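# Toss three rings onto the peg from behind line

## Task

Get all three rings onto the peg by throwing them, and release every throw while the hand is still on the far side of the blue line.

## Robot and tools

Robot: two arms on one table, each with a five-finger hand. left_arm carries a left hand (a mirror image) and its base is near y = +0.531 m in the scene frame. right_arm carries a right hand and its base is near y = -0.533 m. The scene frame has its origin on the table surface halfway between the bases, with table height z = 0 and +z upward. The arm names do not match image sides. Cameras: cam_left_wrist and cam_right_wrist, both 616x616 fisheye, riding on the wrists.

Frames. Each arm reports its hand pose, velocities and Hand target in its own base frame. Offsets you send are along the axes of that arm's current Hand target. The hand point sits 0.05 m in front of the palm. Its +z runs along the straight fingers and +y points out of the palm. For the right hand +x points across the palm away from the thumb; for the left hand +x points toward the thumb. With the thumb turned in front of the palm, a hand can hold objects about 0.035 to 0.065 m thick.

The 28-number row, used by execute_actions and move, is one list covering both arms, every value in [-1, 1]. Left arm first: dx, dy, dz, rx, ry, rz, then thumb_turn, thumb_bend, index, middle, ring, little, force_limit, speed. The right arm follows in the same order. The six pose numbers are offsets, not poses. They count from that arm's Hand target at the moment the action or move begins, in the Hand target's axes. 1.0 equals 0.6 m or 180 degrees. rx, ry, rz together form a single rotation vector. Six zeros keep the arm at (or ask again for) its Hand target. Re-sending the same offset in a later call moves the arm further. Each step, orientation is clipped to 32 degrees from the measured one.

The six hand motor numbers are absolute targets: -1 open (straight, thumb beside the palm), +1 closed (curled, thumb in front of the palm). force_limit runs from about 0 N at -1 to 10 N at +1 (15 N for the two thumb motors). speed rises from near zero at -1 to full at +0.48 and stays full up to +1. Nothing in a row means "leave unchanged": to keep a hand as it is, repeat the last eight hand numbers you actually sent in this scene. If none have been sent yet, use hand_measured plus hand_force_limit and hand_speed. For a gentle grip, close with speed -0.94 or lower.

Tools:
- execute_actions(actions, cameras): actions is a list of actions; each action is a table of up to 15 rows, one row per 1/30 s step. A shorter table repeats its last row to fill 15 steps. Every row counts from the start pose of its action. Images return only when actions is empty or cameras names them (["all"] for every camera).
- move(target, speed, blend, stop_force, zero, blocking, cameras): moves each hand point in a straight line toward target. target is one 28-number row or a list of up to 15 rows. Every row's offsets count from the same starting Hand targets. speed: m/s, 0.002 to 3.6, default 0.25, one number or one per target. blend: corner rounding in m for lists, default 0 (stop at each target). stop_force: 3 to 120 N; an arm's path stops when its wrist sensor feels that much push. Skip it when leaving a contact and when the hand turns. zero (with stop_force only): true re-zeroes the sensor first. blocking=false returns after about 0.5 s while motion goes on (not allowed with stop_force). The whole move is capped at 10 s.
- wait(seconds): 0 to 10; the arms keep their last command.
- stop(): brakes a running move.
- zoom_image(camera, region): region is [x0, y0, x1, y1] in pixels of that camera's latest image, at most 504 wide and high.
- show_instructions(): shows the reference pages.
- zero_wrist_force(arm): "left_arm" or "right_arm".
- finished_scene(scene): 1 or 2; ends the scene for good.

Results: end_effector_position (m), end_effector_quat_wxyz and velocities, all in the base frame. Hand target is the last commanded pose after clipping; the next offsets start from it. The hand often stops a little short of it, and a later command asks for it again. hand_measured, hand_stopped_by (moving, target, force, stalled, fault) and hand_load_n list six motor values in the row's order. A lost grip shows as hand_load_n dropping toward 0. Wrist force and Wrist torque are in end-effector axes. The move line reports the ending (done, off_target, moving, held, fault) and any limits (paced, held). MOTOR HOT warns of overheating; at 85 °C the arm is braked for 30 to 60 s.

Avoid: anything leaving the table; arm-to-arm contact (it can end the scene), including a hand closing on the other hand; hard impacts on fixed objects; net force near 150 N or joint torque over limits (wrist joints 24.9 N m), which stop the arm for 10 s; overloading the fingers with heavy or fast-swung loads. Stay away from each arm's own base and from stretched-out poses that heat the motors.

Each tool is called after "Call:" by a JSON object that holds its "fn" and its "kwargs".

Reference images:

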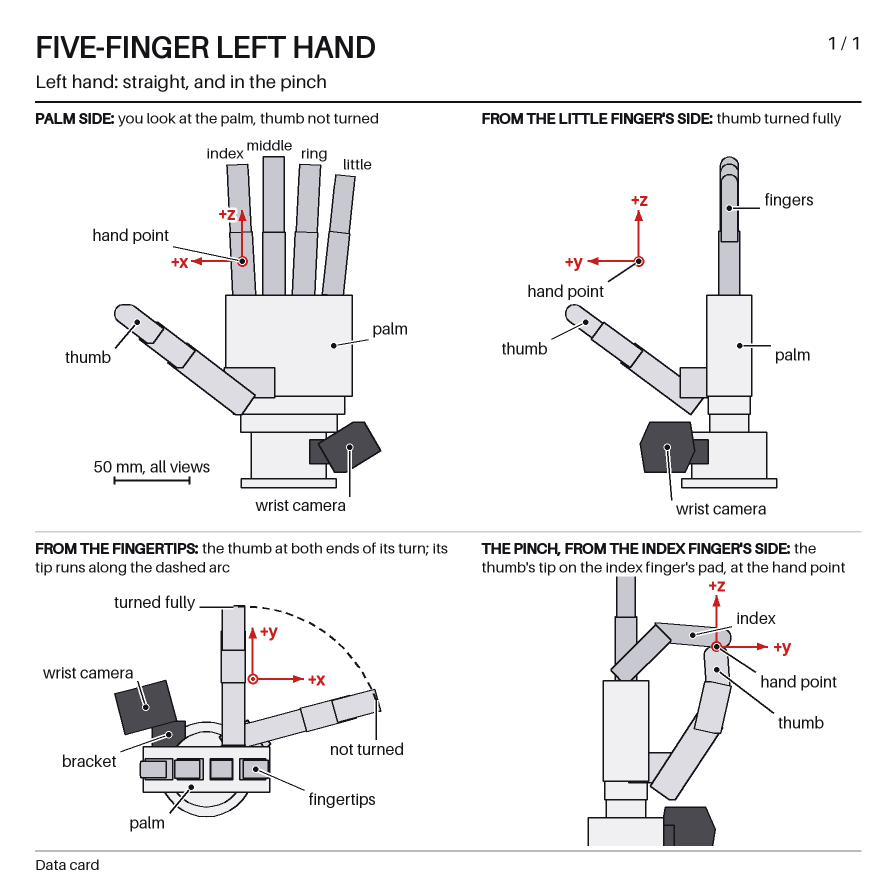

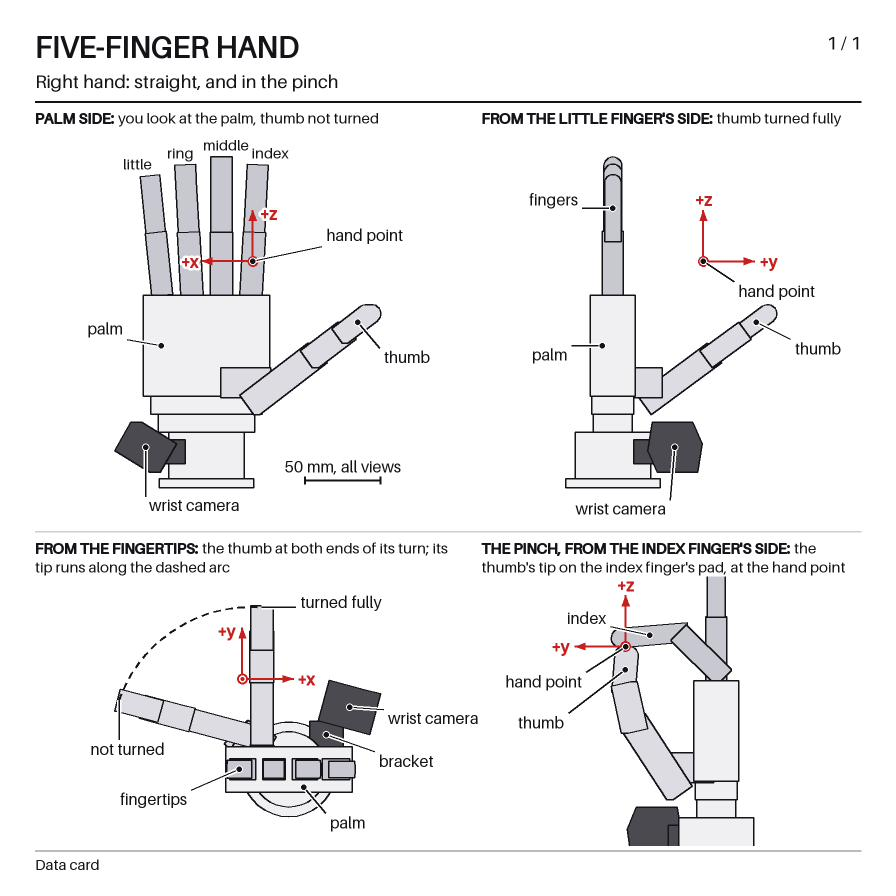

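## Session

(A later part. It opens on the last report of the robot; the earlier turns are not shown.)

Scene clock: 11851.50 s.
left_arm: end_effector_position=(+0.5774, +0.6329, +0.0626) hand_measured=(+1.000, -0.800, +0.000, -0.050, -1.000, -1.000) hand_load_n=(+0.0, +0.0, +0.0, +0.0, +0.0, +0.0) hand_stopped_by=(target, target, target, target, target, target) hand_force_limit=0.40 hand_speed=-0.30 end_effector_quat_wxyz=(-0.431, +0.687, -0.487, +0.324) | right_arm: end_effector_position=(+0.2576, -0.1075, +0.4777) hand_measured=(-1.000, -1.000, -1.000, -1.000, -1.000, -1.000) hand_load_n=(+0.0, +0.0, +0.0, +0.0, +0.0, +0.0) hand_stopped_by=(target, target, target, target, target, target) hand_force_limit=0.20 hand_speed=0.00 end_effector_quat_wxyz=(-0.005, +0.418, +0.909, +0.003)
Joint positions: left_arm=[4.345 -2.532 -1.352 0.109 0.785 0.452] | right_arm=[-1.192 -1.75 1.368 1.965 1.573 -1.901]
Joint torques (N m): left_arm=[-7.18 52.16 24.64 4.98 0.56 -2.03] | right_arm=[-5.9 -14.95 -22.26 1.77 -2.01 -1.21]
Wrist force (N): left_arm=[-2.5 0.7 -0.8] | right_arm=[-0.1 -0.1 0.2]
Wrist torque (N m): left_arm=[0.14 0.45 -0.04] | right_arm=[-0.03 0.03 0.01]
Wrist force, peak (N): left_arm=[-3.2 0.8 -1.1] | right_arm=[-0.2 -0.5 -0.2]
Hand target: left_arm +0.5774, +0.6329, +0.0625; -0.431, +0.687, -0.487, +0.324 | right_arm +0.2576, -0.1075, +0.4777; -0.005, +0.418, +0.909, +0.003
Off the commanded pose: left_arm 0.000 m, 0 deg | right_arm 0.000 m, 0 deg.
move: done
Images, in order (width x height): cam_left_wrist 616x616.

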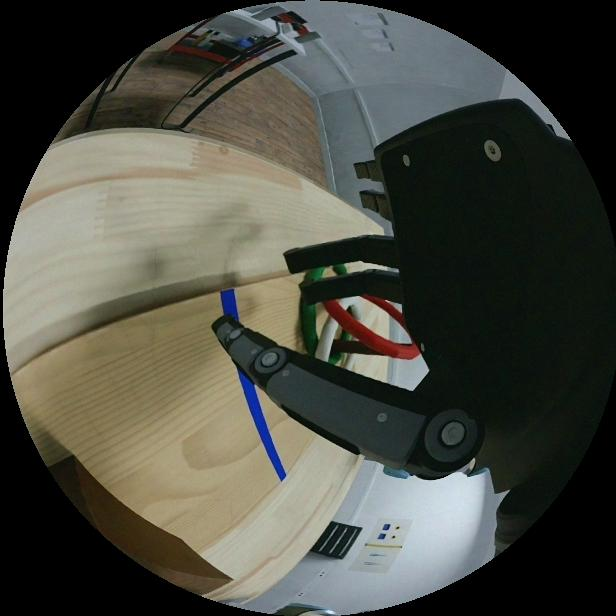

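Call:
{"fn": "move", "kwargs": {"target": [[0.0057,-0.2072,-0.096,0,0,0,1,-0.8,0,-0.05,-1,-1,0.4,-0.3,0,0,0,0,0,0,-1,-1,-1,-1,-1,-1,0.2,0],[0.1374,-0.2566,0.0106,0,0,0,1,-0.8,0,-0.05,-1,-1,0.4,-0.3,0,0,0,0,0,0,-1,-1,-1,-1,-1,-1,0.2,0]], "speed": 0.15, "blend": 0.03, "cameras": ["cam_left_wrist"]}}

Call:
{"fn": "zoom_image", "kwargs": {"camera": "cam_left_wrist", "region": [150, 200, 350, 400]}}

Scene clock: 11888.07 s.
left_arm: end_effector_position=(+0.6689, +0.5802, +0.2016) hand_measured=(+1.000, -0.800, +0.000, -0.050, -1.000, -1.000) hand_load_n=(+0.0, +0.0, +0.0, +0.0, +0.0, +0.0) hand_stopped_by=(target, target, target, target, target, target) hand_force_limit=0.40 hand_speed=-0.30 end_effector_quat_wxyz=(-0.431, +0.687, -0.487, +0.324) | right_arm: end_effector_position=(+0.2576, -0.1075, +0.4777) hand_measured=(-1.000, -1.000, -1.000, -1.000, -1.000, -1.000) hand_load_n=(+0.0, +0.0, +0.0, -0.5, +0.0, +0.0) hand_stopped_by=(target, target, target, target, target, target) hand_force_limit=0.20 hand_speed=0.00 end_effector_quat_wxyz=(-0.005, +0.418, +0.909, +0.003)
Joint positions: left_arm=[4.195 -2.378 -1.242 -0.08 0.909 0.339] | right_arm=[-1.192 -1.75 1.368 1.965 1.573 -1.901]
Joint torques (N m): left_arm=[-3.15 68.25 12.08 0.3 -1.35 2.06] | right_arm=[-6.34 -15.03 -22.45 1.7 -1.92 -1.21]
Wrist force (N): left_arm=[-2.9 0.7 -0.6] | right_arm=[-0.3 -0.1 0.1]
Wrist torque (N m): left_arm=[0.14 0.50 -0.13] | right_arm=[-0.02 0.06 -0.01]
Wrist force, peak (N): left_arm=[-2.8 2.1 0.0] | right_arm=[-0.5 -0.3 0.0]
Hand target: left_arm +0.6690, +0.5801, +0.2017; -0.431, +0.687, -0.487, +0.324 | right_arm +0.2576, -0.1075, +0.4777; -0.005, +0.418, +0.909, +0.003
Off the commanded pose: left_arm 0.000 m, 0 deg | right_arm 0.000 m, 0 deg.
move: done
Images, in order (width x height): cam_left_wrist 616x616.

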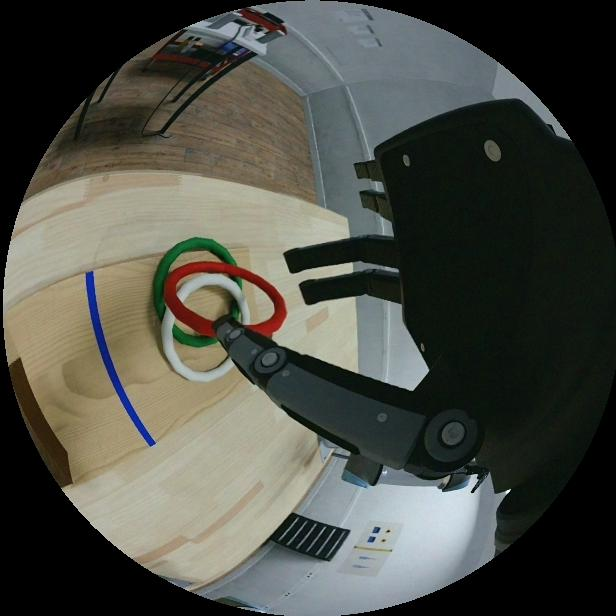

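Scaled by 2.520 from the camera's 616x616 image, which has a finer 880x880 frame.

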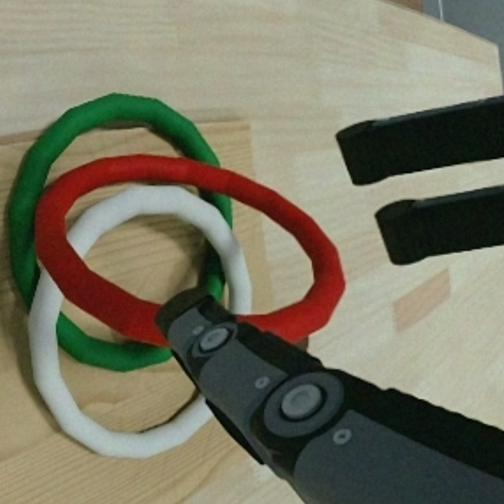

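Call:
{"fn": "move", "kwargs": {"target": [0,0,0,0,0,0,-1,-1,0,-0.05,-1,-1,0.4,-0.3,0,0,0,0,0,0,-1,-1,-1,-1,-1,-1,0.2,0], "cameras": ["cam_left_wrist"]}}

Call:
{"fn": "zoom_image", "kwargs": {"camera": "cam_left_wrist", "region": [150, 200, 350, 400]}}

Scene clock: 11900.27 s.
left_arm: end_effector_position=(+0.6690, +0.5801, +0.2017) hand_measured=(-1.000, -1.000, +0.000, -0.050, -1.000, -1.000) hand_load_n=(+0.0, +0.0, +0.0, +0.0, +0.0, +0.0) hand_stopped_by=(target, target, target, target, target, target) hand_force_limit=0.40 hand_speed=-0.30 end_effector_quat_wxyz=(-0.431, +0.687, -0.487, +0.324) | right_arm: end_effector_position=(+0.2576, -0.1075, +0.4777) hand_measured=(-1.000, -1.000, -1.000, -1.000, -1.000, -1.000) hand_load_n=(+0.0, +0.0, +0.0, +0.0, +0.0, +0.0) hand_stopped_by=(target, target, target, target, target, target) hand_force_limit=0.20 hand_speed=0.00 end_effector_quat_wxyz=(-0.005, +0.418, +0.909, +0.003)
Joint positions: left_arm=[4.195 -2.378 -1.242 -0.08 0.91 0.339] | right_arm=[-1.192 -1.75 1.368 1.965 1.573 -1.901]
Joint torques (N m): left_arm=[-5.21 67.83 12.26 0.69 0.25 -1.35] | right_arm=[-6.14 -15.07 -22.28 1.79 -1.95 -1.19]
Wrist force (N): left_arm=[-2.9 0.8 -0.7] | right_arm=[-0.2 -0.3 0.1]
Wrist torque (N m): left_arm=[0.16 0.49 -0.11] | right_arm=[-0.04 0.05 -0.01]
Wrist force, peak (N): left_arm=[-3.0 0.7 -0.5] | right_arm=[-0.3 -0.3 -0.3]
Hand target: left_arm +0.6690, +0.5801, +0.2017; -0.431, +0.687, -0.487, +0.324 | right_arm +0.2576, -0.1075, +0.4777; -0.005, +0.418, +0.909, +0.003
Off the commanded pose: left_arm 0.000 m, 0 deg | right_arm 0.000 m, 0 deg.
move: done
Images, in order (width x height): cam_left_wrist 616x616.

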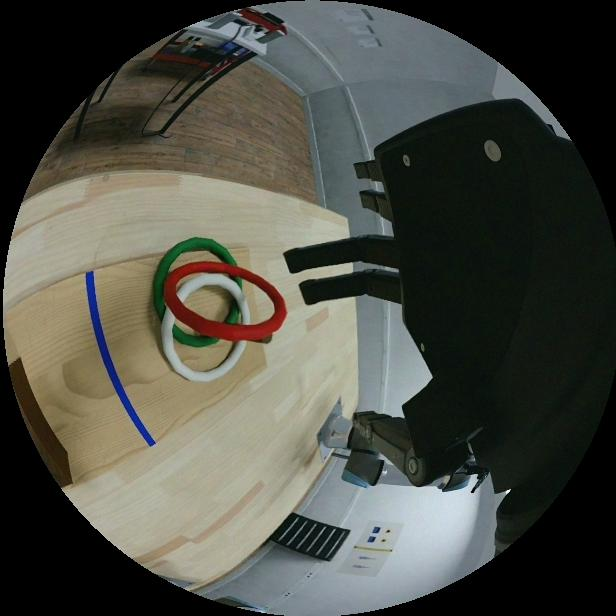

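Scaled by 2.520 from the camera's 616x616 image, which has a finer 880x880 frame.

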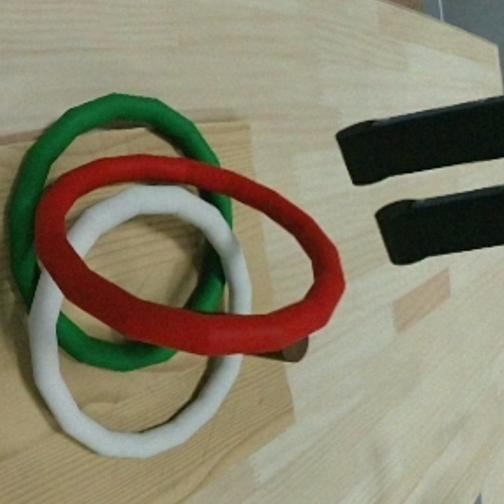

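Call:
{"fn": "move", "kwargs": {"target": [0.187,0.0288,-0.0621,0,0,0,-1,-1,0,-0.05,-1,-1,0.4,-0.3,0,0,0,0,0,0,-1,-1,-1,-1,-1,-1,0.2,0], "cameras": ["cam_left_wrist"]}}

Call:
{"fn": "zoom_image", "kwargs": {"camera": "cam_left_wrist", "region": [150, 150, 350, 350]}}

Scene clock: 11910.03 s.
left_arm: end_effector_position=(+0.6655, +0.4608, +0.2044) hand_measured=(-1.000, -1.000, +0.000, -0.050, -1.000, -1.000) hand_load_n=(+0.0, +0.0, +0.0, +0.0, +0.0, +0.0) hand_stopped_by=(target, target, target, target, target, target) hand_force_limit=0.40 hand_speed=-0.30 end_effector_quat_wxyz=(-0.431, +0.687, -0.487, +0.324) | right_arm: end_effector_position=(+0.2576, -0.1075, +0.4777) hand_measured=(-1.000, -1.000, -1.000, -1.000, -1.000, -1.000) hand_load_n=(+0.0, +0.0, +0.0, +0.0, +0.0, +0.0) hand_stopped_by=(target, target, target, target, target, target) hand_force_limit=0.20 hand_speed=0.00 end_effector_quat_wxyz=(-0.005, +0.418, +0.909, +0.003)
Joint positions: left_arm=[4.103 -2.199 -1.569 0.101 0.988 0.281] | right_arm=[-1.192 -1.75 1.368 1.965 1.573 -1.901]
Joint torques (N m): left_arm=[-3.53 51.65 10.32 1.85 -0.83 2.25] | right_arm=[-6.32 -14.97 -22.17 1.73 -2.03 -1.19]
Wrist force (N): left_arm=[-2.6 0.6 -0.7] | right_arm=[0.0 -0.1 0.0]
Wrist torque (N m): left_arm=[0.13 0.45 -0.02] | right_arm=[-0.01 0.01 0.01]
Wrist force, peak (N): left_arm=[-4.7 0.2 0.1] | right_arm=[-0.2 -0.3 0.4]
Hand target: left_arm +0.6655, +0.4607, +0.2044; -0.431, +0.687, -0.487, +0.324 | right_arm +0.2576, -0.1075, +0.4777; -0.005, +0.418, +0.909, +0.003
Off the commanded pose: left_arm 0.000 m, 0 deg | right_arm 0.000 m, 0 deg.
move: done
Images, in order (width x height): cam_left_wrist 616x616.

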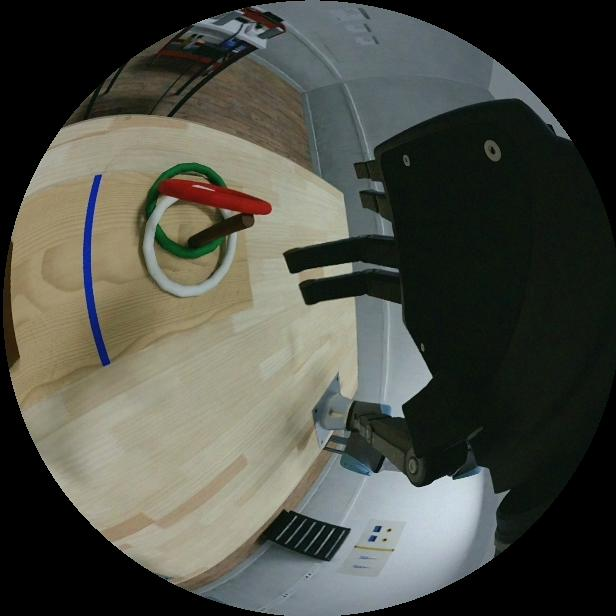

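Scaled by 2.520 from the camera's 616x616 image, which has a finer 880x880 frame.

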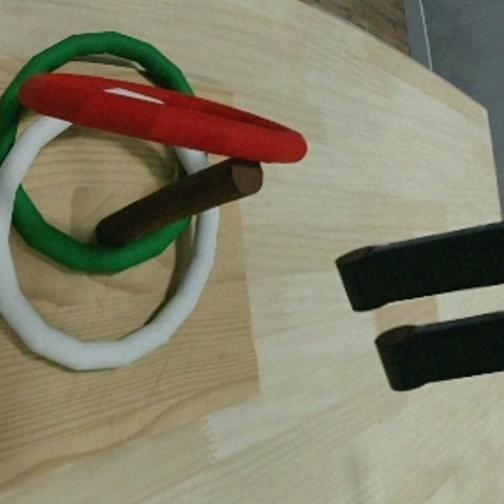

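Call:
{"fn": "move", "kwargs": {"target": [-0.115,-0.0397,0.0223,0.0097,-0.3529,-0.1635,-1,-1,-0.15,-0.2,-1,-1,0.4,-0.3,0,0,0,0,0,0,-1,-1,-1,-1,-1,-1,0.2,0], "speed": 0.2, "cameras": ["cam_left_wrist"]}}

Call:
{"fn": "zoom_image", "kwargs": {"camera": "cam_left_wrist", "region": [170, 220, 370, 420]}}

Scene clock: 11994.80 s.
left_arm: end_effector_position=(+0.6646, +0.5335, +0.2186) hand_measured=(-1.000, -1.000, -0.150, -0.200, -1.000, -1.000) hand_load_n=(+0.0, +0.0, +0.0, +0.0, +0.0, +0.0) hand_stopped_by=(target, target, target, target, target, target) hand_force_limit=0.40 hand_speed=-0.30 end_effector_quat_wxyz=(-0.538, +0.842, -0.004, +0.019) | right_arm: end_effector_position=(+0.2576, -0.1075, +0.4777) hand_measured=(-1.000, -1.000, -1.000, -1.000, -1.000, -1.000) hand_load_n=(+0.0, +0.0, +0.0, +0.0, +0.0, +0.0) hand_stopped_by=(target, target, target, target, target, target) hand_force_limit=0.20 hand_speed=0.00 end_effector_quat_wxyz=(-0.005, +0.418, +0.909, +0.003)
Joint positions: left_arm=[3.821 -2.316 -1.299 -0.138 2.323 -0.477] | right_arm=[-1.192 -1.75 1.368 1.965 1.573 -1.901]
Joint torques (N m): left_arm=[5.73 66.57 16.78 3.22 1.96 -0.02] | right_arm=[-6.34 -14.41 -22.35 1.7 -1.94 -1.11]
Wrist force (N): left_arm=[-2.7 0.5 -0.7] | right_arm=[-0.4 0.0 0.1]
Wrist torque (N m): left_arm=[0.11 0.47 -0.10] | right_arm=[0.01 0.08 -0.01]
Wrist force, peak (N): left_arm=[-3.0 0.8 -0.6] | right_arm=[-0.4 -0.4 0.2]
Hand target: left_arm +0.6645, +0.5335, +0.2187; -0.538, +0.842, -0.004, +0.019 | right_arm +0.2576, -0.1075, +0.4777; -0.005, +0.418, +0.909, +0.003
Off the commanded pose: left_arm 0.000 m, 0 deg | right_arm 0.000 m, 0 deg.
move: done
Images, in order (width x height): cam_left_wrist 616x616.

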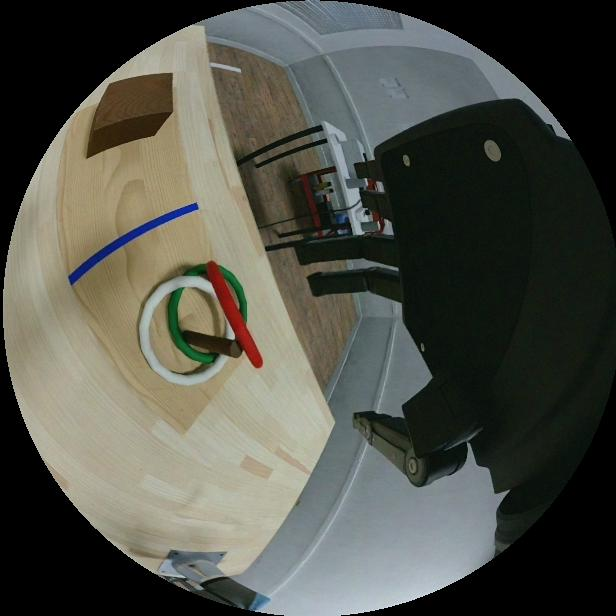

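Scaled by 2.520 from the camera's 616x616 image, which has a finer 880x880 frame.

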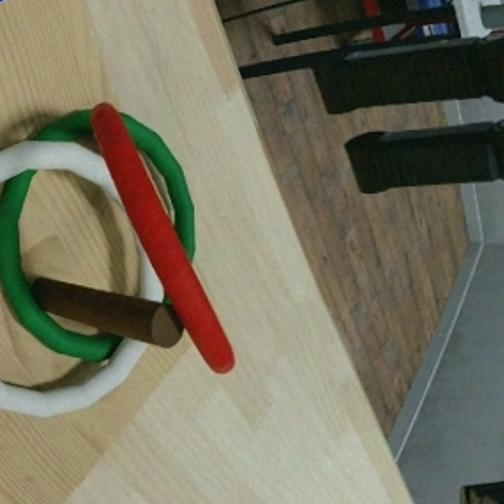

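Call:
{"fn": "move", "kwargs": {"target": [0.0083,0.017,0.0378,0,0,0,1,-0.8,-0.15,-0.2,-1,-1,0.4,-0.3,0,0,0,0,0,0,-1,-1,-1,-1,-1,-1,0.2,0], "speed": 0.1, "cameras": ["cam_left_wrist"]}}

Call:
{"fn": "zoom_image", "kwargs": {"camera": "cam_left_wrist", "region": [190, 220, 370, 400]}}

Scene clock: 12034.27 s.
left_arm: end_effector_position=(+0.6705, +0.5497, +0.2001) hand_measured=(+1.000, -0.800, -0.150, -0.200, -1.000, -1.000) hand_load_n=(+0.0, +0.0, +0.0, +0.0, +0.0, +0.0) hand_stopped_by=(target, target, target, target, target, target) hand_force_limit=0.40 hand_speed=-0.30 end_effector_quat_wxyz=(-0.538, +0.842, -0.004, +0.019) | right_arm: end_effector_position=(+0.2576, -0.1075, +0.4777) hand_measured=(-1.000, -1.000, -1.000, -1.000, -1.000, -1.000) hand_load_n=(+0.0, -0.5, +0.0, +0.0, +0.0, +0.0) hand_stopped_by=(target, target, target, target, target, target) hand_force_limit=0.20 hand_speed=0.00 end_effector_quat_wxyz=(-0.005, +0.418, +0.909, +0.003)
Joint positions: left_arm=[3.833 -2.368 -1.259 -0.121 2.313 -0.467] | right_arm=[-1.192 -1.75 1.368 1.965 1.573 -1.901]
Joint torques (N m): left_arm=[-6.66 67.7 12.26 0.29 1.64 -1.8] | right_arm=[-5.67 -14.66 -22.15 1.65 -1.98 -1.13]
Wrist force (N): left_arm=[-2.8 0.6 -0.7] | right_arm=[-0.4 0.0 0.3]
Wrist torque (N m): left_arm=[0.13 0.50 -0.12] | right_arm=[-0.01 0.08 -0.02]
Wrist force, peak (N): left_arm=[-3.1 -0.2 -1.3] | right_arm=[-0.5 0.2 0.2]
Hand target: left_arm +0.6705, +0.5497, +0.2001; -0.538, +0.842, -0.004, +0.019 | right_arm +0.2576, -0.1075, +0.4777; -0.005, +0.418, +0.909, +0.003
Off the commanded pose: left_arm 0.000 m, 0 deg | right_arm 0.000 m, 0 deg.
move: done
Images, in order (width x height): cam_left_wrist 616x616.

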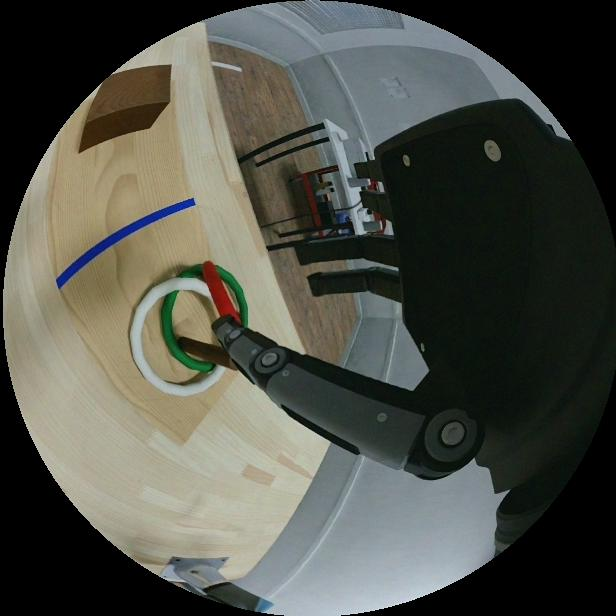

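Scaled by 2.800 from the camera's 616x616 image, which has a finer 880x880 frame.

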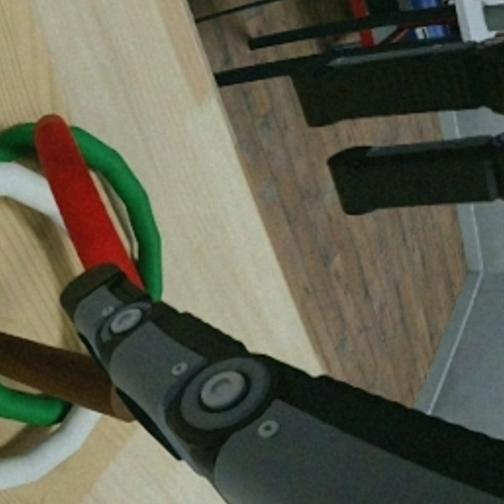

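Call:
{"fn": "move", "kwargs": {"target": [-0.0017,0.0605,0.028,0,0,0,1,-0.8,-0.15,-0.2,-1,-1,0.4,-0.3,0,0,0,0,0,0,-1,-1,-1,-1,-1,-1,0.2,0], "speed": 0.06, "stop_force": 4, "cameras": ["cam_left_wrist"]}}

Call:
{"fn": "zoom_image", "kwargs": {"camera": "cam_left_wrist", "region": [200, 220, 380, 400]}}

Scene clock: 12048.70 s.
left_arm: end_effector_position=(+0.6705, +0.5497, +0.1601) hand_measured=(+1.000, -0.800, -0.150, -0.200, -1.000, -1.000) hand_load_n=(+0.0, +0.0, +0.0, +0.0, +0.0, +0.0) hand_stopped_by=(target, target, target, target, target, target) hand_force_limit=0.40 hand_speed=-0.30 end_effector_quat_wxyz=(-0.538, +0.842, -0.004, +0.019) | right_arm: end_effector_position=(+0.2576, -0.1075, +0.4777) hand_measured=(-1.000, -1.000, -1.000, -1.000, -1.000, -1.000) hand_load_n=(+0.0, +0.0, +0.0, +0.0, +0.0, +0.0) hand_stopped_by=(target, target, target, target, target, target) hand_force_limit=0.20 hand_speed=0.00 end_effector_quat_wxyz=(-0.005, +0.418, +0.909, +0.003)
Joint positions: left_arm=[3.833 -2.417 -1.282 -0.048 2.313 -0.467] | right_arm=[-1.192 -1.75 1.368 1.965 1.573 -1.901]
Joint torques (N m): left_arm=[-6.16 68.39 27.2 0.25 1.84 1.84] | right_arm=[-6.35 -14.67 -22.11 1.64 -2 -1.14]
Wrist force (N): left_arm=[-2.6 0.5 -0.5] | right_arm=[-0.1 -0.1 0.0]
Wrist torque (N m): left_arm=[0.11 0.48 -0.09] | right_arm=[0.00 0.04 0.00]
Wrist force, peak (N): left_arm=[-2.9 1.5 -0.4] | right_arm=[0.0 -0.3 0.4]
Hand target: left_arm +0.6705, +0.5497, +0.1601; -0.538, +0.842, -0.004, +0.019 | right_arm +0.2576, -0.1075, +0.4777; -0.005, +0.418, +0.909, +0.003
Off the commanded pose: left_arm 0.000 m, 0 deg | right_arm 0.000 m, 0 deg.
move: done
Images, in order (width x height): cam_left_wrist 616x616.

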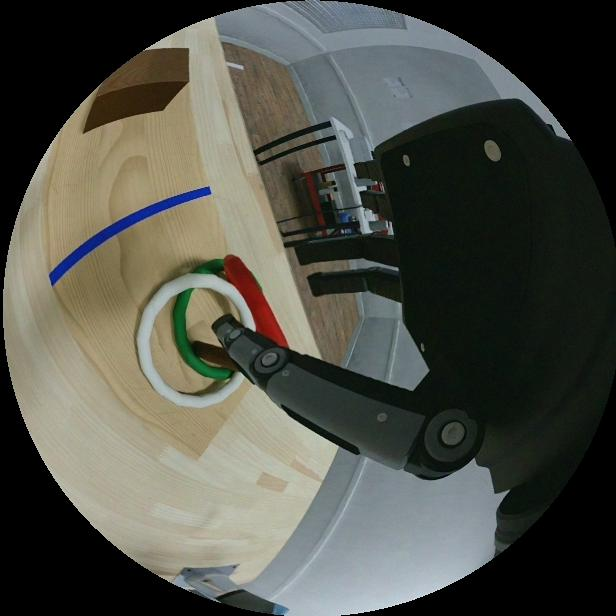

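Scaled by 2.800 from the camera's 616x616 image, which has a finer 880x880 frame.

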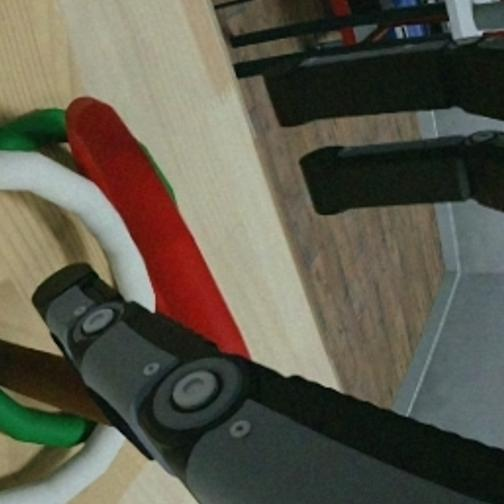

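Call:
{"fn": "move", "kwargs": {"target": [-0.0007,0.025,0.0116,0,0,0,1,-0.8,-0.15,-0.2,-1,-1,0.4,-0.3,0,0,0,0,0,0,-1,-1,-1,-1,-1,-1,0.2,0], "speed": 0.03, "stop_force": 3, "cameras": ["cam_left_wrist"]}}

Call:
{"fn": "zoom_image", "kwargs": {"camera": "cam_left_wrist", "region": [200, 220, 380, 400]}}

Scene clock: 12060.10 s.
left_arm: end_effector_position=(+0.6705, +0.5497, +0.1435) hand_measured=(+1.000, -0.800, -0.150, -0.200, -1.000, -1.000) hand_load_n=(+0.0, +0.0, +0.0, +0.0, +0.0, +0.0) hand_stopped_by=(target, target, target, target, target, target) hand_force_limit=0.40 hand_speed=-0.30 end_effector_quat_wxyz=(-0.538, +0.842, -0.004, +0.019) | right_arm: end_effector_position=(+0.2576, -0.1075, +0.4777) hand_measured=(-1.000, -1.000, -1.000, -1.000, -1.000, -1.000) hand_load_n=(+0.0, +0.0, +0.0, +0.0, +0.0, +0.0) hand_stopped_by=(target, target, target, target, target, target) hand_force_limit=0.20 hand_speed=0.00 end_effector_quat_wxyz=(-0.005, +0.418, +0.909, +0.003)
Joint positions: left_arm=[3.833 -2.439 -1.289 -0.019 2.313 -0.467] | right_arm=[-1.192 -1.75 1.368 1.965 1.573 -1.901]
Joint torques (N m): left_arm=[-2.4 68.8 26.5 0.16 1.1 0.68] | right_arm=[-6.23 -14.22 -22.44 1.61 -1.97 -1.12]
Wrist force (N): left_arm=[-2.7 0.5 -0.9] | right_arm=[-0.3 0.2 0.2]
Wrist torque (N m): left_arm=[0.13 0.47 -0.09] | right_arm=[0.02 0.05 0.01]
Wrist force, peak (N): left_arm=[-3.0 0.7 -0.9] | right_arm=[-0.4 -0.4 0.1]
Hand target: left_arm +0.6705, +0.5497, +0.1435; -0.538, +0.842, -0.004, +0.019 | right_arm +0.2576, -0.1075, +0.4777; -0.005, +0.418, +0.909, +0.003
Off the commanded pose: left_arm 0.000 m, 0 deg | right_arm 0.000 m, 0 deg.
move: done
Images, in order (width x height): cam_left_wrist 616x616.

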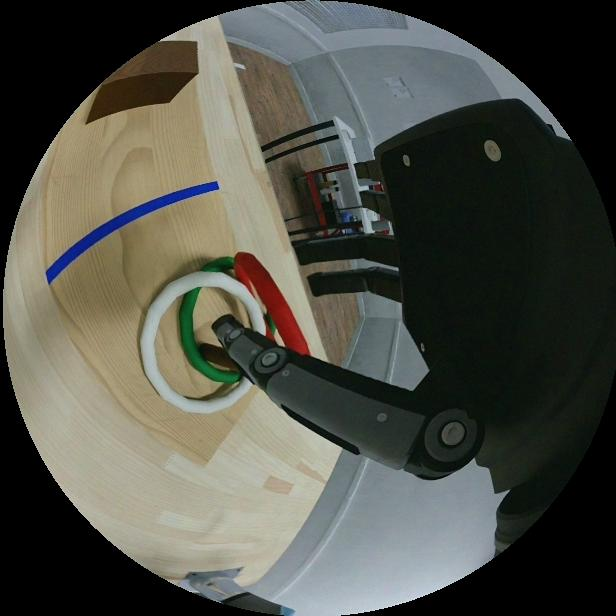

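Scaled by 2.800 from the camera's 616x616 image, which has a finer 880x880 frame.

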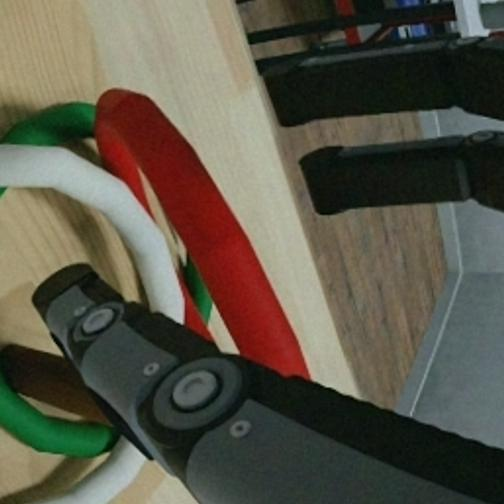

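Call:
{"fn": "move", "kwargs": {"target": [0,0,0,0,0,0,1,-0.3,-0.15,-0.2,-1,-1,0.4,-0.8,0,0,0,0,0,0,-1,-1,-1,-1,-1,-1,0.2,0], "cameras": ["cam_left_wrist"]}}

Call:
{"fn": "zoom_image", "kwargs": {"camera": "cam_left_wrist", "region": [200, 220, 380, 400]}}

Scene clock: 12068.73 s.
left_arm: end_effector_position=(+0.6705, +0.5497, +0.1435) hand_measured=(+1.000, -0.300, -0.150, -0.200, -1.000, -1.000) hand_load_n=(+0.0, +0.0, +0.0, -0.5, +0.0, +0.0) hand_stopped_by=(target, target, target, target, target, target) hand_force_limit=0.40 hand_speed=-0.80 end_effector_quat_wxyz=(-0.538, +0.842, -0.004, +0.019) | right_arm: end_effector_position=(+0.2576, -0.1075, +0.4777) hand_measured=(-1.000, -1.000, -1.000, -1.000, -1.000, -1.000) hand_load_n=(+0.0, +0.0, +0.0, +0.0, -0.5, +0.0) hand_stopped_by=(target, target, target, target, target, target) hand_force_limit=0.20 hand_speed=0.00 end_effector_quat_wxyz=(-0.005, +0.418, +0.909, +0.003)
Joint positions: left_arm=[3.833 -2.439 -1.289 -0.019 2.313 -0.467] | right_arm=[-1.192 -1.75 1.368 1.965 1.573 -1.901]
Joint torques (N m): left_arm=[2.16 69.18 26.24 0.26 -0.53 1.76] | right_arm=[-6 -14.48 -22.56 1.64 -2.02 -1.15]
Wrist force (N): left_arm=[-2.8 0.6 -0.7] | right_arm=[-0.2 -0.2 0.1]
Wrist torque (N m): left_arm=[0.13 0.49 -0.10] | right_arm=[-0.03 0.04 -0.01]
Wrist force, peak (N): left_arm=[-3.1 0.6 -0.8] | right_arm=[-0.2 -0.5 0.0]
Hand target: left_arm +0.6705, +0.5497, +0.1435; -0.538, +0.842, -0.004, +0.019 | right_arm +0.2576, -0.1075, +0.4777; -0.005, +0.418, +0.909, +0.003
Off the commanded pose: left_arm 0.000 m, 0 deg | right_arm 0.000 m, 0 deg.
move: done
Images, in order (width x height): cam_left_wrist 616x616.

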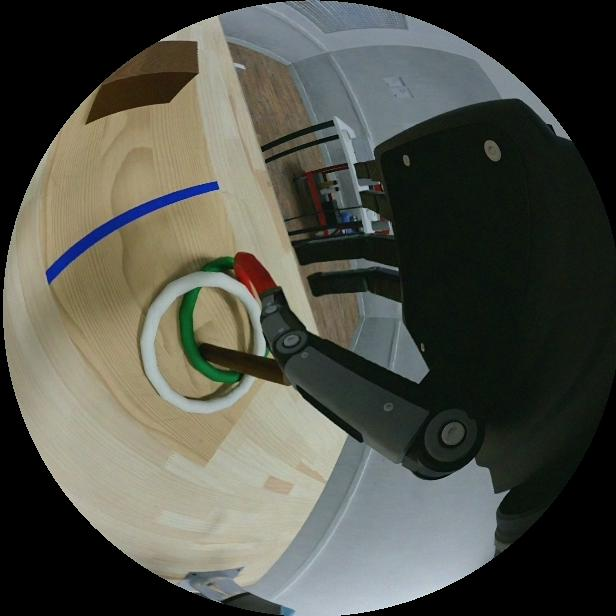

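Scaled by 2.800 from the camera's 616x616 image, which has a finer 880x880 frame.

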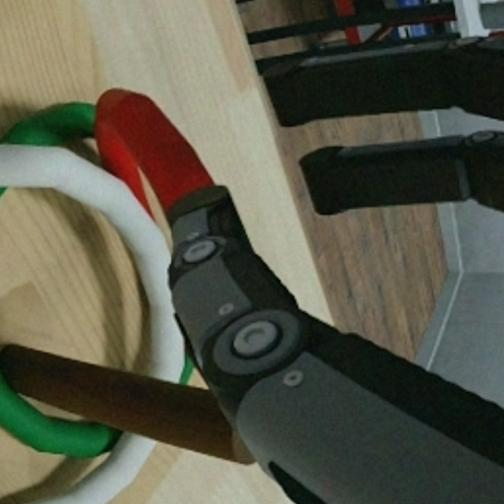

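Call:
{"fn": "move", "kwargs": {"target": [0,0,0,0,0,0,1,-0.3,0.4,0.4,-1,-1,0.4,-0.9,0,0,0,0,0,0,-1,-1,-1,-1,-1,-1,0.2,0], "cameras": ["cam_left_wrist"]}}

Call:
{"fn": "zoom_image", "kwargs": {"camera": "cam_left_wrist", "region": [200, 220, 380, 400]}}

Scene clock: 12075.07 s.
left_arm: end_effector_position=(+0.6705, +0.5497, +0.1435) hand_measured=(+1.000, -0.300, +0.378, +0.300, -1.000, -1.000) hand_load_n=(-0.5, +2.0, +7.0, +7.5, +0.0, +0.0) hand_stopped_by=(target, target, force, force, target, target) hand_force_limit=0.40 hand_speed=-0.90 end_effector_quat_wxyz=(-0.538, +0.842, -0.004, +0.019) | right_arm: end_effector_position=(+0.2576, -0.1075, +0.4777) hand_measured=(-1.000, -1.000, -1.000, -1.000, -1.000, -1.000) hand_load_n=(-0.5, +0.0, +0.5, -0.5, +0.0, +0.0) hand_stopped_by=(target, target, target, target, target, target) hand_force_limit=0.20 hand_speed=0.00 end_effector_quat_wxyz=(-0.005, +0.418, +0.909, +0.003)
Joint positions: left_arm=[3.833 -2.439 -1.289 -0.019 2.313 -0.467] | right_arm=[-1.192 -1.75 1.368 1.965 1.573 -1.901]
Joint torques (N m): left_arm=[1.84 69.22 26.18 0.54 -0.33 1.95] | right_arm=[-5.9 -15.29 -22.13 1.65 -1.93 -1.13]
Wrist force (N): left_arm=[-2.7 0.5 -0.8] | right_arm=[-0.2 -0.2 -0.2]
Wrist torque (N m): left_arm=[0.13 0.48 -0.09] | right_arm=[-0.02 0.06 -0.01]
Wrist force, peak (N): left_arm=[-3.0 0.6 -0.9] | right_arm=[-0.3 -0.5 0.0]
Hand target: left_arm +0.6705, +0.5497, +0.1435; -0.538, +0.842, -0.004, +0.019 | right_arm +0.2576, -0.1075, +0.4777; -0.005, +0.418, +0.909, +0.003
Off the commanded pose: left_arm 0.000 m, 0 deg | right_arm 0.000 m, 0 deg.
move: done
Images, in order (width x height): cam_left_wrist 616x616.

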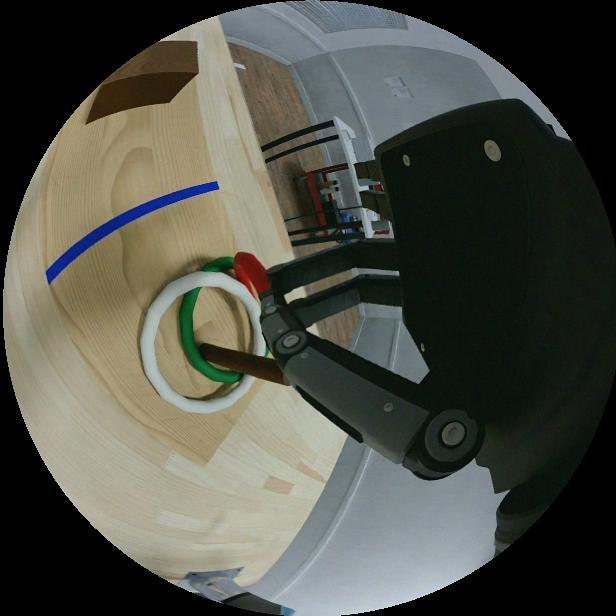

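Scaled by 2.800 from the camera's 616x616 image, which has a finer 880x880 frame.

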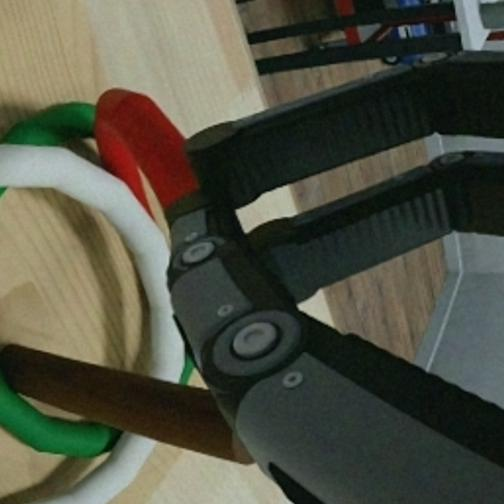

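Call:
{"fn": "move", "kwargs": {"target": [0.0008,-0.0302,-0.014,0,0,0,1,-0.3,0.4,0.4,-1,-1,0.4,-0.9,0,0,0,0,0,0,-1,-1,-1,-1,-1,-1,0.2,0], "speed": 0.03, "cameras": ["cam_left_wrist"]}}

Call:
{"fn": "zoom_image", "kwargs": {"camera": "cam_left_wrist", "region": [200, 220, 380, 400]}}

Scene clock: 12085.53 s.
left_arm: end_effector_position=(+0.6705, +0.5497, +0.1637) hand_measured=(+1.000, -0.300, +0.378, +0.300, -1.000, -1.000) hand_load_n=(-0.5, +2.0, +6.5, +7.5, +0.0, +0.0) hand_stopped_by=(target, target, force, force, target, target) hand_force_limit=0.40 hand_speed=-0.90 end_effector_quat_wxyz=(-0.538, +0.842, -0.004, +0.019) end_effector_velocity=(+0.000, +0.001, -0.001) end_effector_angular_velocity=(+0.002, -0.002, +0.000) | right_arm: end_effector_position=(+0.2576, -0.1075, +0.4777) hand_measured=(-1.000, -1.000, -1.000, -1.000, -1.000, -1.000) hand_load_n=(+0.0, +0.0, +0.0, +0.0, +0.0, +0.0) hand_stopped_by=(target, target, target, target, target, target) hand_force_limit=0.20 hand_speed=0.00 end_effector_quat_wxyz=(-0.005, +0.418, +0.909, +0.003)
Joint positions: left_arm=[3.833 -2.412 -1.281 -0.054 2.313 -0.467] | right_arm=[-1.192 -1.75 1.368 1.965 1.573 -1.901]
Joint velocities: left_arm=[0.001 -0.002 0 0.005 0 0.001] | right_arm=[within noise]
Joint torques (N m): left_arm=[3.23 47.43 18.42 4.44 -0.65 1.35] | right_arm=[-5.82 -15.03 -22.07 1.6 -1.99 -1.19]
Wrist force (N): left_arm=[-2.7 0.5 -0.6] | right_arm=[-0.1 -0.3 0.0]
Wrist torque (N m): left_arm=[0.12 0.49 -0.10] | right_arm=[-0.03 0.03 0.00]
Wrist force, peak (N): left_arm=[-3.0 0.6 -0.9] | right_arm=[-0.5 -0.2 -0.1]
Hand target: left_arm +0.6705, +0.5497, +0.1635; -0.538, +0.842, -0.004, +0.019 | right_arm +0.2576, -0.1075, +0.4777; -0.005, +0.418, +0.909, +0.003
Off the commanded pose: left_arm 0.000 m, 0 deg | right_arm 0.000 m, 0 deg.
move: done
Images, in order (width x height): cam_left_wrist 616x616.

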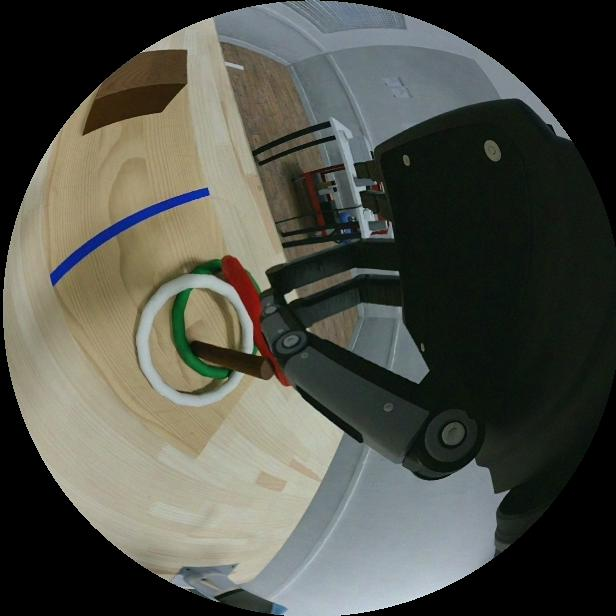

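Scaled by 2.800 from the camera's 616x616 image, which has a finer 880x880 frame.

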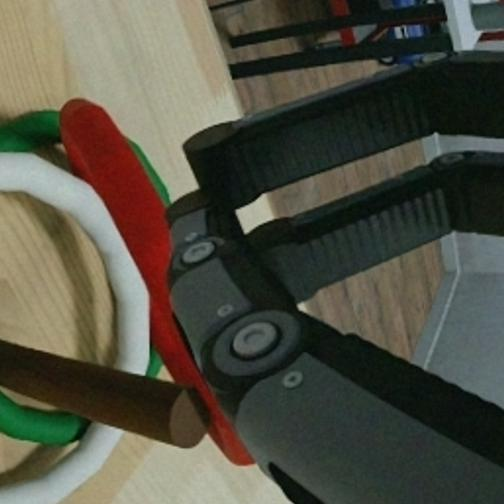

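Call:
{"fn": "move", "kwargs": {"target": [0,0,0,0,0,0,1,-0.8,-0.15,-0.2,-1,-1,0.4,-0.3,0,0,0,0,0,0,-1,-1,-1,-1,-1,-1,0.2,0]}}

Call:
{"fn": "move", "kwargs": {"target": [-0.0013,0.0465,0.0325,0,0,0,1,-0.8,-0.15,-0.2,-1,-1,0.4,-0.3,0,0,0,0,0,0,-1,-1,-1,-1,-1,-1,0.2,0], "speed": 0.03, "stop_force": 3, "cameras": ["cam_left_wrist"]}}

Call:
{"fn": "zoom_image", "kwargs": {"camera": "cam_left_wrist", "region": [200, 220, 380, 400]}}

Scene clock: 12116.43 s.
left_arm: end_effector_position=(+0.6705, +0.5497, +0.1635) hand_measured=(+1.000, -0.800, -0.150, -0.200, -1.000, -1.000) hand_load_n=(+0.0, +0.0, +0.0, +0.0, +0.0, +0.0) hand_stopped_by=(target, target, target, target, target, target) hand_force_limit=0.40 hand_speed=-0.30 end_effector_quat_wxyz=(-0.538, +0.842, -0.004, +0.019) | right_arm: end_effector_position=(+0.2576, -0.1075, +0.4777) hand_measured=(-1.000, -1.000, -1.000, -1.000, -1.000, -1.000) hand_load_n=(+0.0, +0.0, +0.0, +0.0, +0.0, +0.0) hand_stopped_by=(target, target, target, target, target, target) hand_force_limit=0.20 hand_speed=0.00 end_effector_quat_wxyz=(-0.005, +0.418, +0.909, +0.003)
Joint positions: left_arm=[3.833 -2.412 -1.281 -0.054 2.313 -0.467] | right_arm=[-1.192 -1.75 1.368 1.965 1.573 -1.901]
Joint torques (N m): left_arm=[3.67 47.75 11.38 4.94 1.59 -1.34] | right_arm=[-5.91 -14.52 -22.16 1.6 -1.97 -1.11]
Wrist force (N): left_arm=[-2.7 0.6 -0.6] | right_arm=[-0.1 -0.1 0.0]
Wrist torque (N m): left_arm=[0.13 0.48 -0.10] | right_arm=[-0.02 0.04 0.00]
Wrist force, peak (N): left_arm=[-3.1 0.6 -0.8] | right_arm=[-0.3 -0.7 -0.2]
Hand target: left_arm +0.6705, +0.5497, +0.1635; -0.538, +0.842, -0.004, +0.019 | right_arm +0.2576, -0.1075, +0.4777; -0.005, +0.418, +0.909, +0.003
Off the commanded pose: left_arm 0.000 m, 0 deg | right_arm 0.000 m, 0 deg.
move: done

Scene clock: 12118.63 s.
left_arm: end_effector_position=(+0.6708, +0.5557, +0.1300) hand_measured=(+1.000, -0.800, -0.150, -0.200, -1.000, -1.000) hand_load_n=(+0.0, +0.0, +0.0, +0.0, +0.0, +0.0) hand_stopped_by=(target, target, target, target, target, target) hand_force_limit=0.40 hand_speed=-0.30 end_effector_quat_wxyz=(-0.538, +0.842, -0.004, +0.019) | right_arm: end_effector_position=(+0.2576, -0.1075, +0.4777) hand_measured=(-1.000, -1.000, -1.000, -1.000, -1.000, -1.000) hand_load_n=(+0.0, +0.0, +0.0, +0.0, +0.0, +0.0) hand_stopped_by=(target, target, target, target, target, target) hand_force_limit=0.20 hand_speed=0.00 end_effector_quat_wxyz=(-0.005, +0.418, +0.909, +0.003)
Joint positions: left_arm=[3.84 -2.465 -1.279 0 2.308 -0.462] | right_arm=[-1.192 -1.75 1.368 1.965 1.573 -1.901]
Joint torques (N m): left_arm=[-5.12 69.94 16.09 0.24 1.65 -0.11] | right_arm=[-5.77 -14.28 -22.57 1.62 -2.04 -1.16]
Wrist force (N): left_arm=[-2.4 0.6 -0.7] | right_arm=[0.0 0.0 0.2]
Wrist torque (N m): left_arm=[0.14 0.43 -0.08] | right_arm=[0.00 0.01 0.01]
Wrist force, peak (N): left_arm=[-2.9 1.1 -0.7] | right_arm=[-0.4 0.2 0.0]
Hand target: left_arm +0.6708, +0.5557, +0.1300; -0.538, +0.842, -0.004, +0.019 | right_arm +0.2576, -0.1075, +0.4777; -0.005, +0.418, +0.909, +0.003
Off the commanded pose: left_arm 0.000 m, 0 deg | right_arm 0.000 m, 0 deg.
move: done
Images, in order (width x height): cam_left_wrist 616x616.

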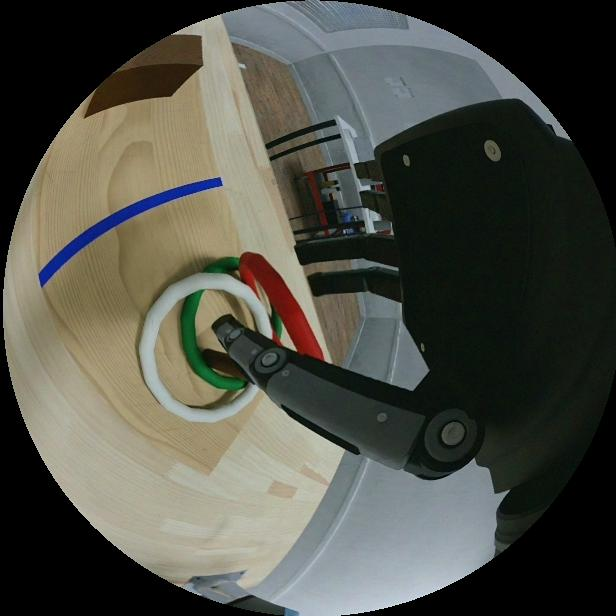

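Scaled by 2.800 from the camera's 616x616 image, which has a finer 880x880 frame.

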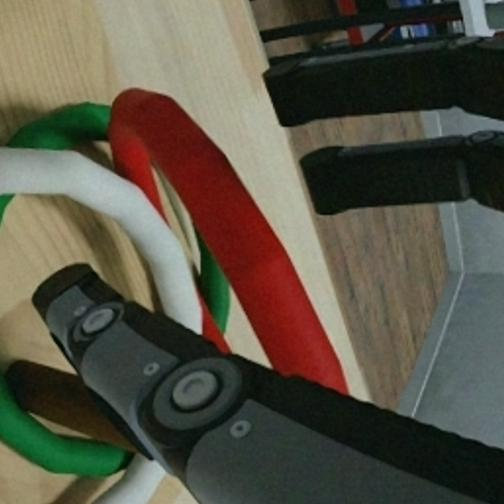

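Call:
{"fn": "move", "kwargs": {"target": [-0.0003,0.0093,0.0117,0,0,0,1,-0.8,-0.15,-0.2,-1,-1,0.4,-0.3,0,0,0,0,0,0,-1,-1,-1,-1,-1,-1,0.2,0], "speed": 0.03, "stop_force": 3, "cameras": ["cam_left_wrist"]}}

Call:
{"fn": "zoom_image", "kwargs": {"camera": "cam_left_wrist", "region": [200, 220, 380, 400]}}

Scene clock: 12165.37 s.
left_arm: end_effector_position=(+0.6709, +0.5597, +0.1220) hand_measured=(+1.000, -0.800, -0.150, -0.200, -1.000, -1.000) hand_load_n=(+0.0, +0.0, +0.0, +0.0, +0.0, +0.0) hand_stopped_by=(target, target, target, target, target, target) hand_force_limit=0.40 hand_speed=-0.30 end_effector_quat_wxyz=(-0.538, +0.842, -0.004, +0.018) | right_arm: end_effector_position=(+0.2576, -0.1075, +0.4777) hand_measured=(-1.000, -1.000, -1.000, -1.000, -1.000, -1.000) hand_load_n=(+0.0, +0.0, +0.0, +0.0, +0.0, +0.0) hand_stopped_by=(target, target, target, target, target, target) hand_force_limit=0.20 hand_speed=0.00 end_effector_quat_wxyz=(-0.005, +0.418, +0.909, +0.003)
Joint positions: left_arm=[3.844 -2.481 -1.272 0.011 2.304 -0.459] | right_arm=[-1.192 -1.75 1.368 1.965 1.573 -1.901]
Joint torques (N m): left_arm=[-4.66 70.04 10.77 0.33 1.76 -1.54] | right_arm=[-5.92 -14.95 -22.31 1.58 -1.92 -1.1]
Wrist force (N): left_arm=[-2.7 0.5 -0.7] | right_arm=[-0.1 0.1 0.2]
Wrist torque (N m): left_arm=[0.11 0.48 -0.10] | right_arm=[0.00 0.03 0.01]
Wrist force, peak (N): left_arm=[-3.0 0.7 -0.8] | right_arm=[-0.5 -0.2 0.1]
Hand target: left_arm +0.6709, +0.5597, +0.1220; -0.538, +0.842, -0.004, +0.019 | right_arm +0.2576, -0.1075, +0.4777; -0.005, +0.418, +0.909, +0.003
Off the commanded pose: left_arm 0.000 m, 0 deg | right_arm 0.000 m, 0 deg.
move: done
Images, in order (width x height): cam_left_wrist 616x616.

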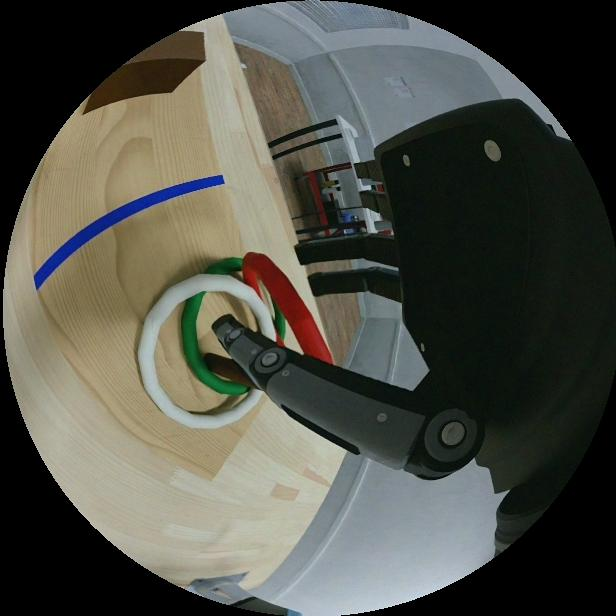

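Scaled by 2.800 from the camera's 616x616 image, which has a finer 880x880 frame.

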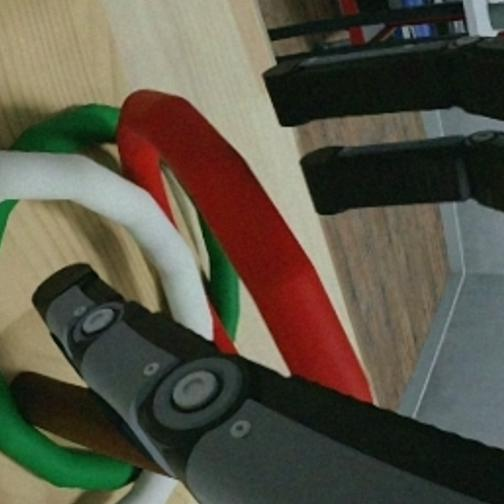

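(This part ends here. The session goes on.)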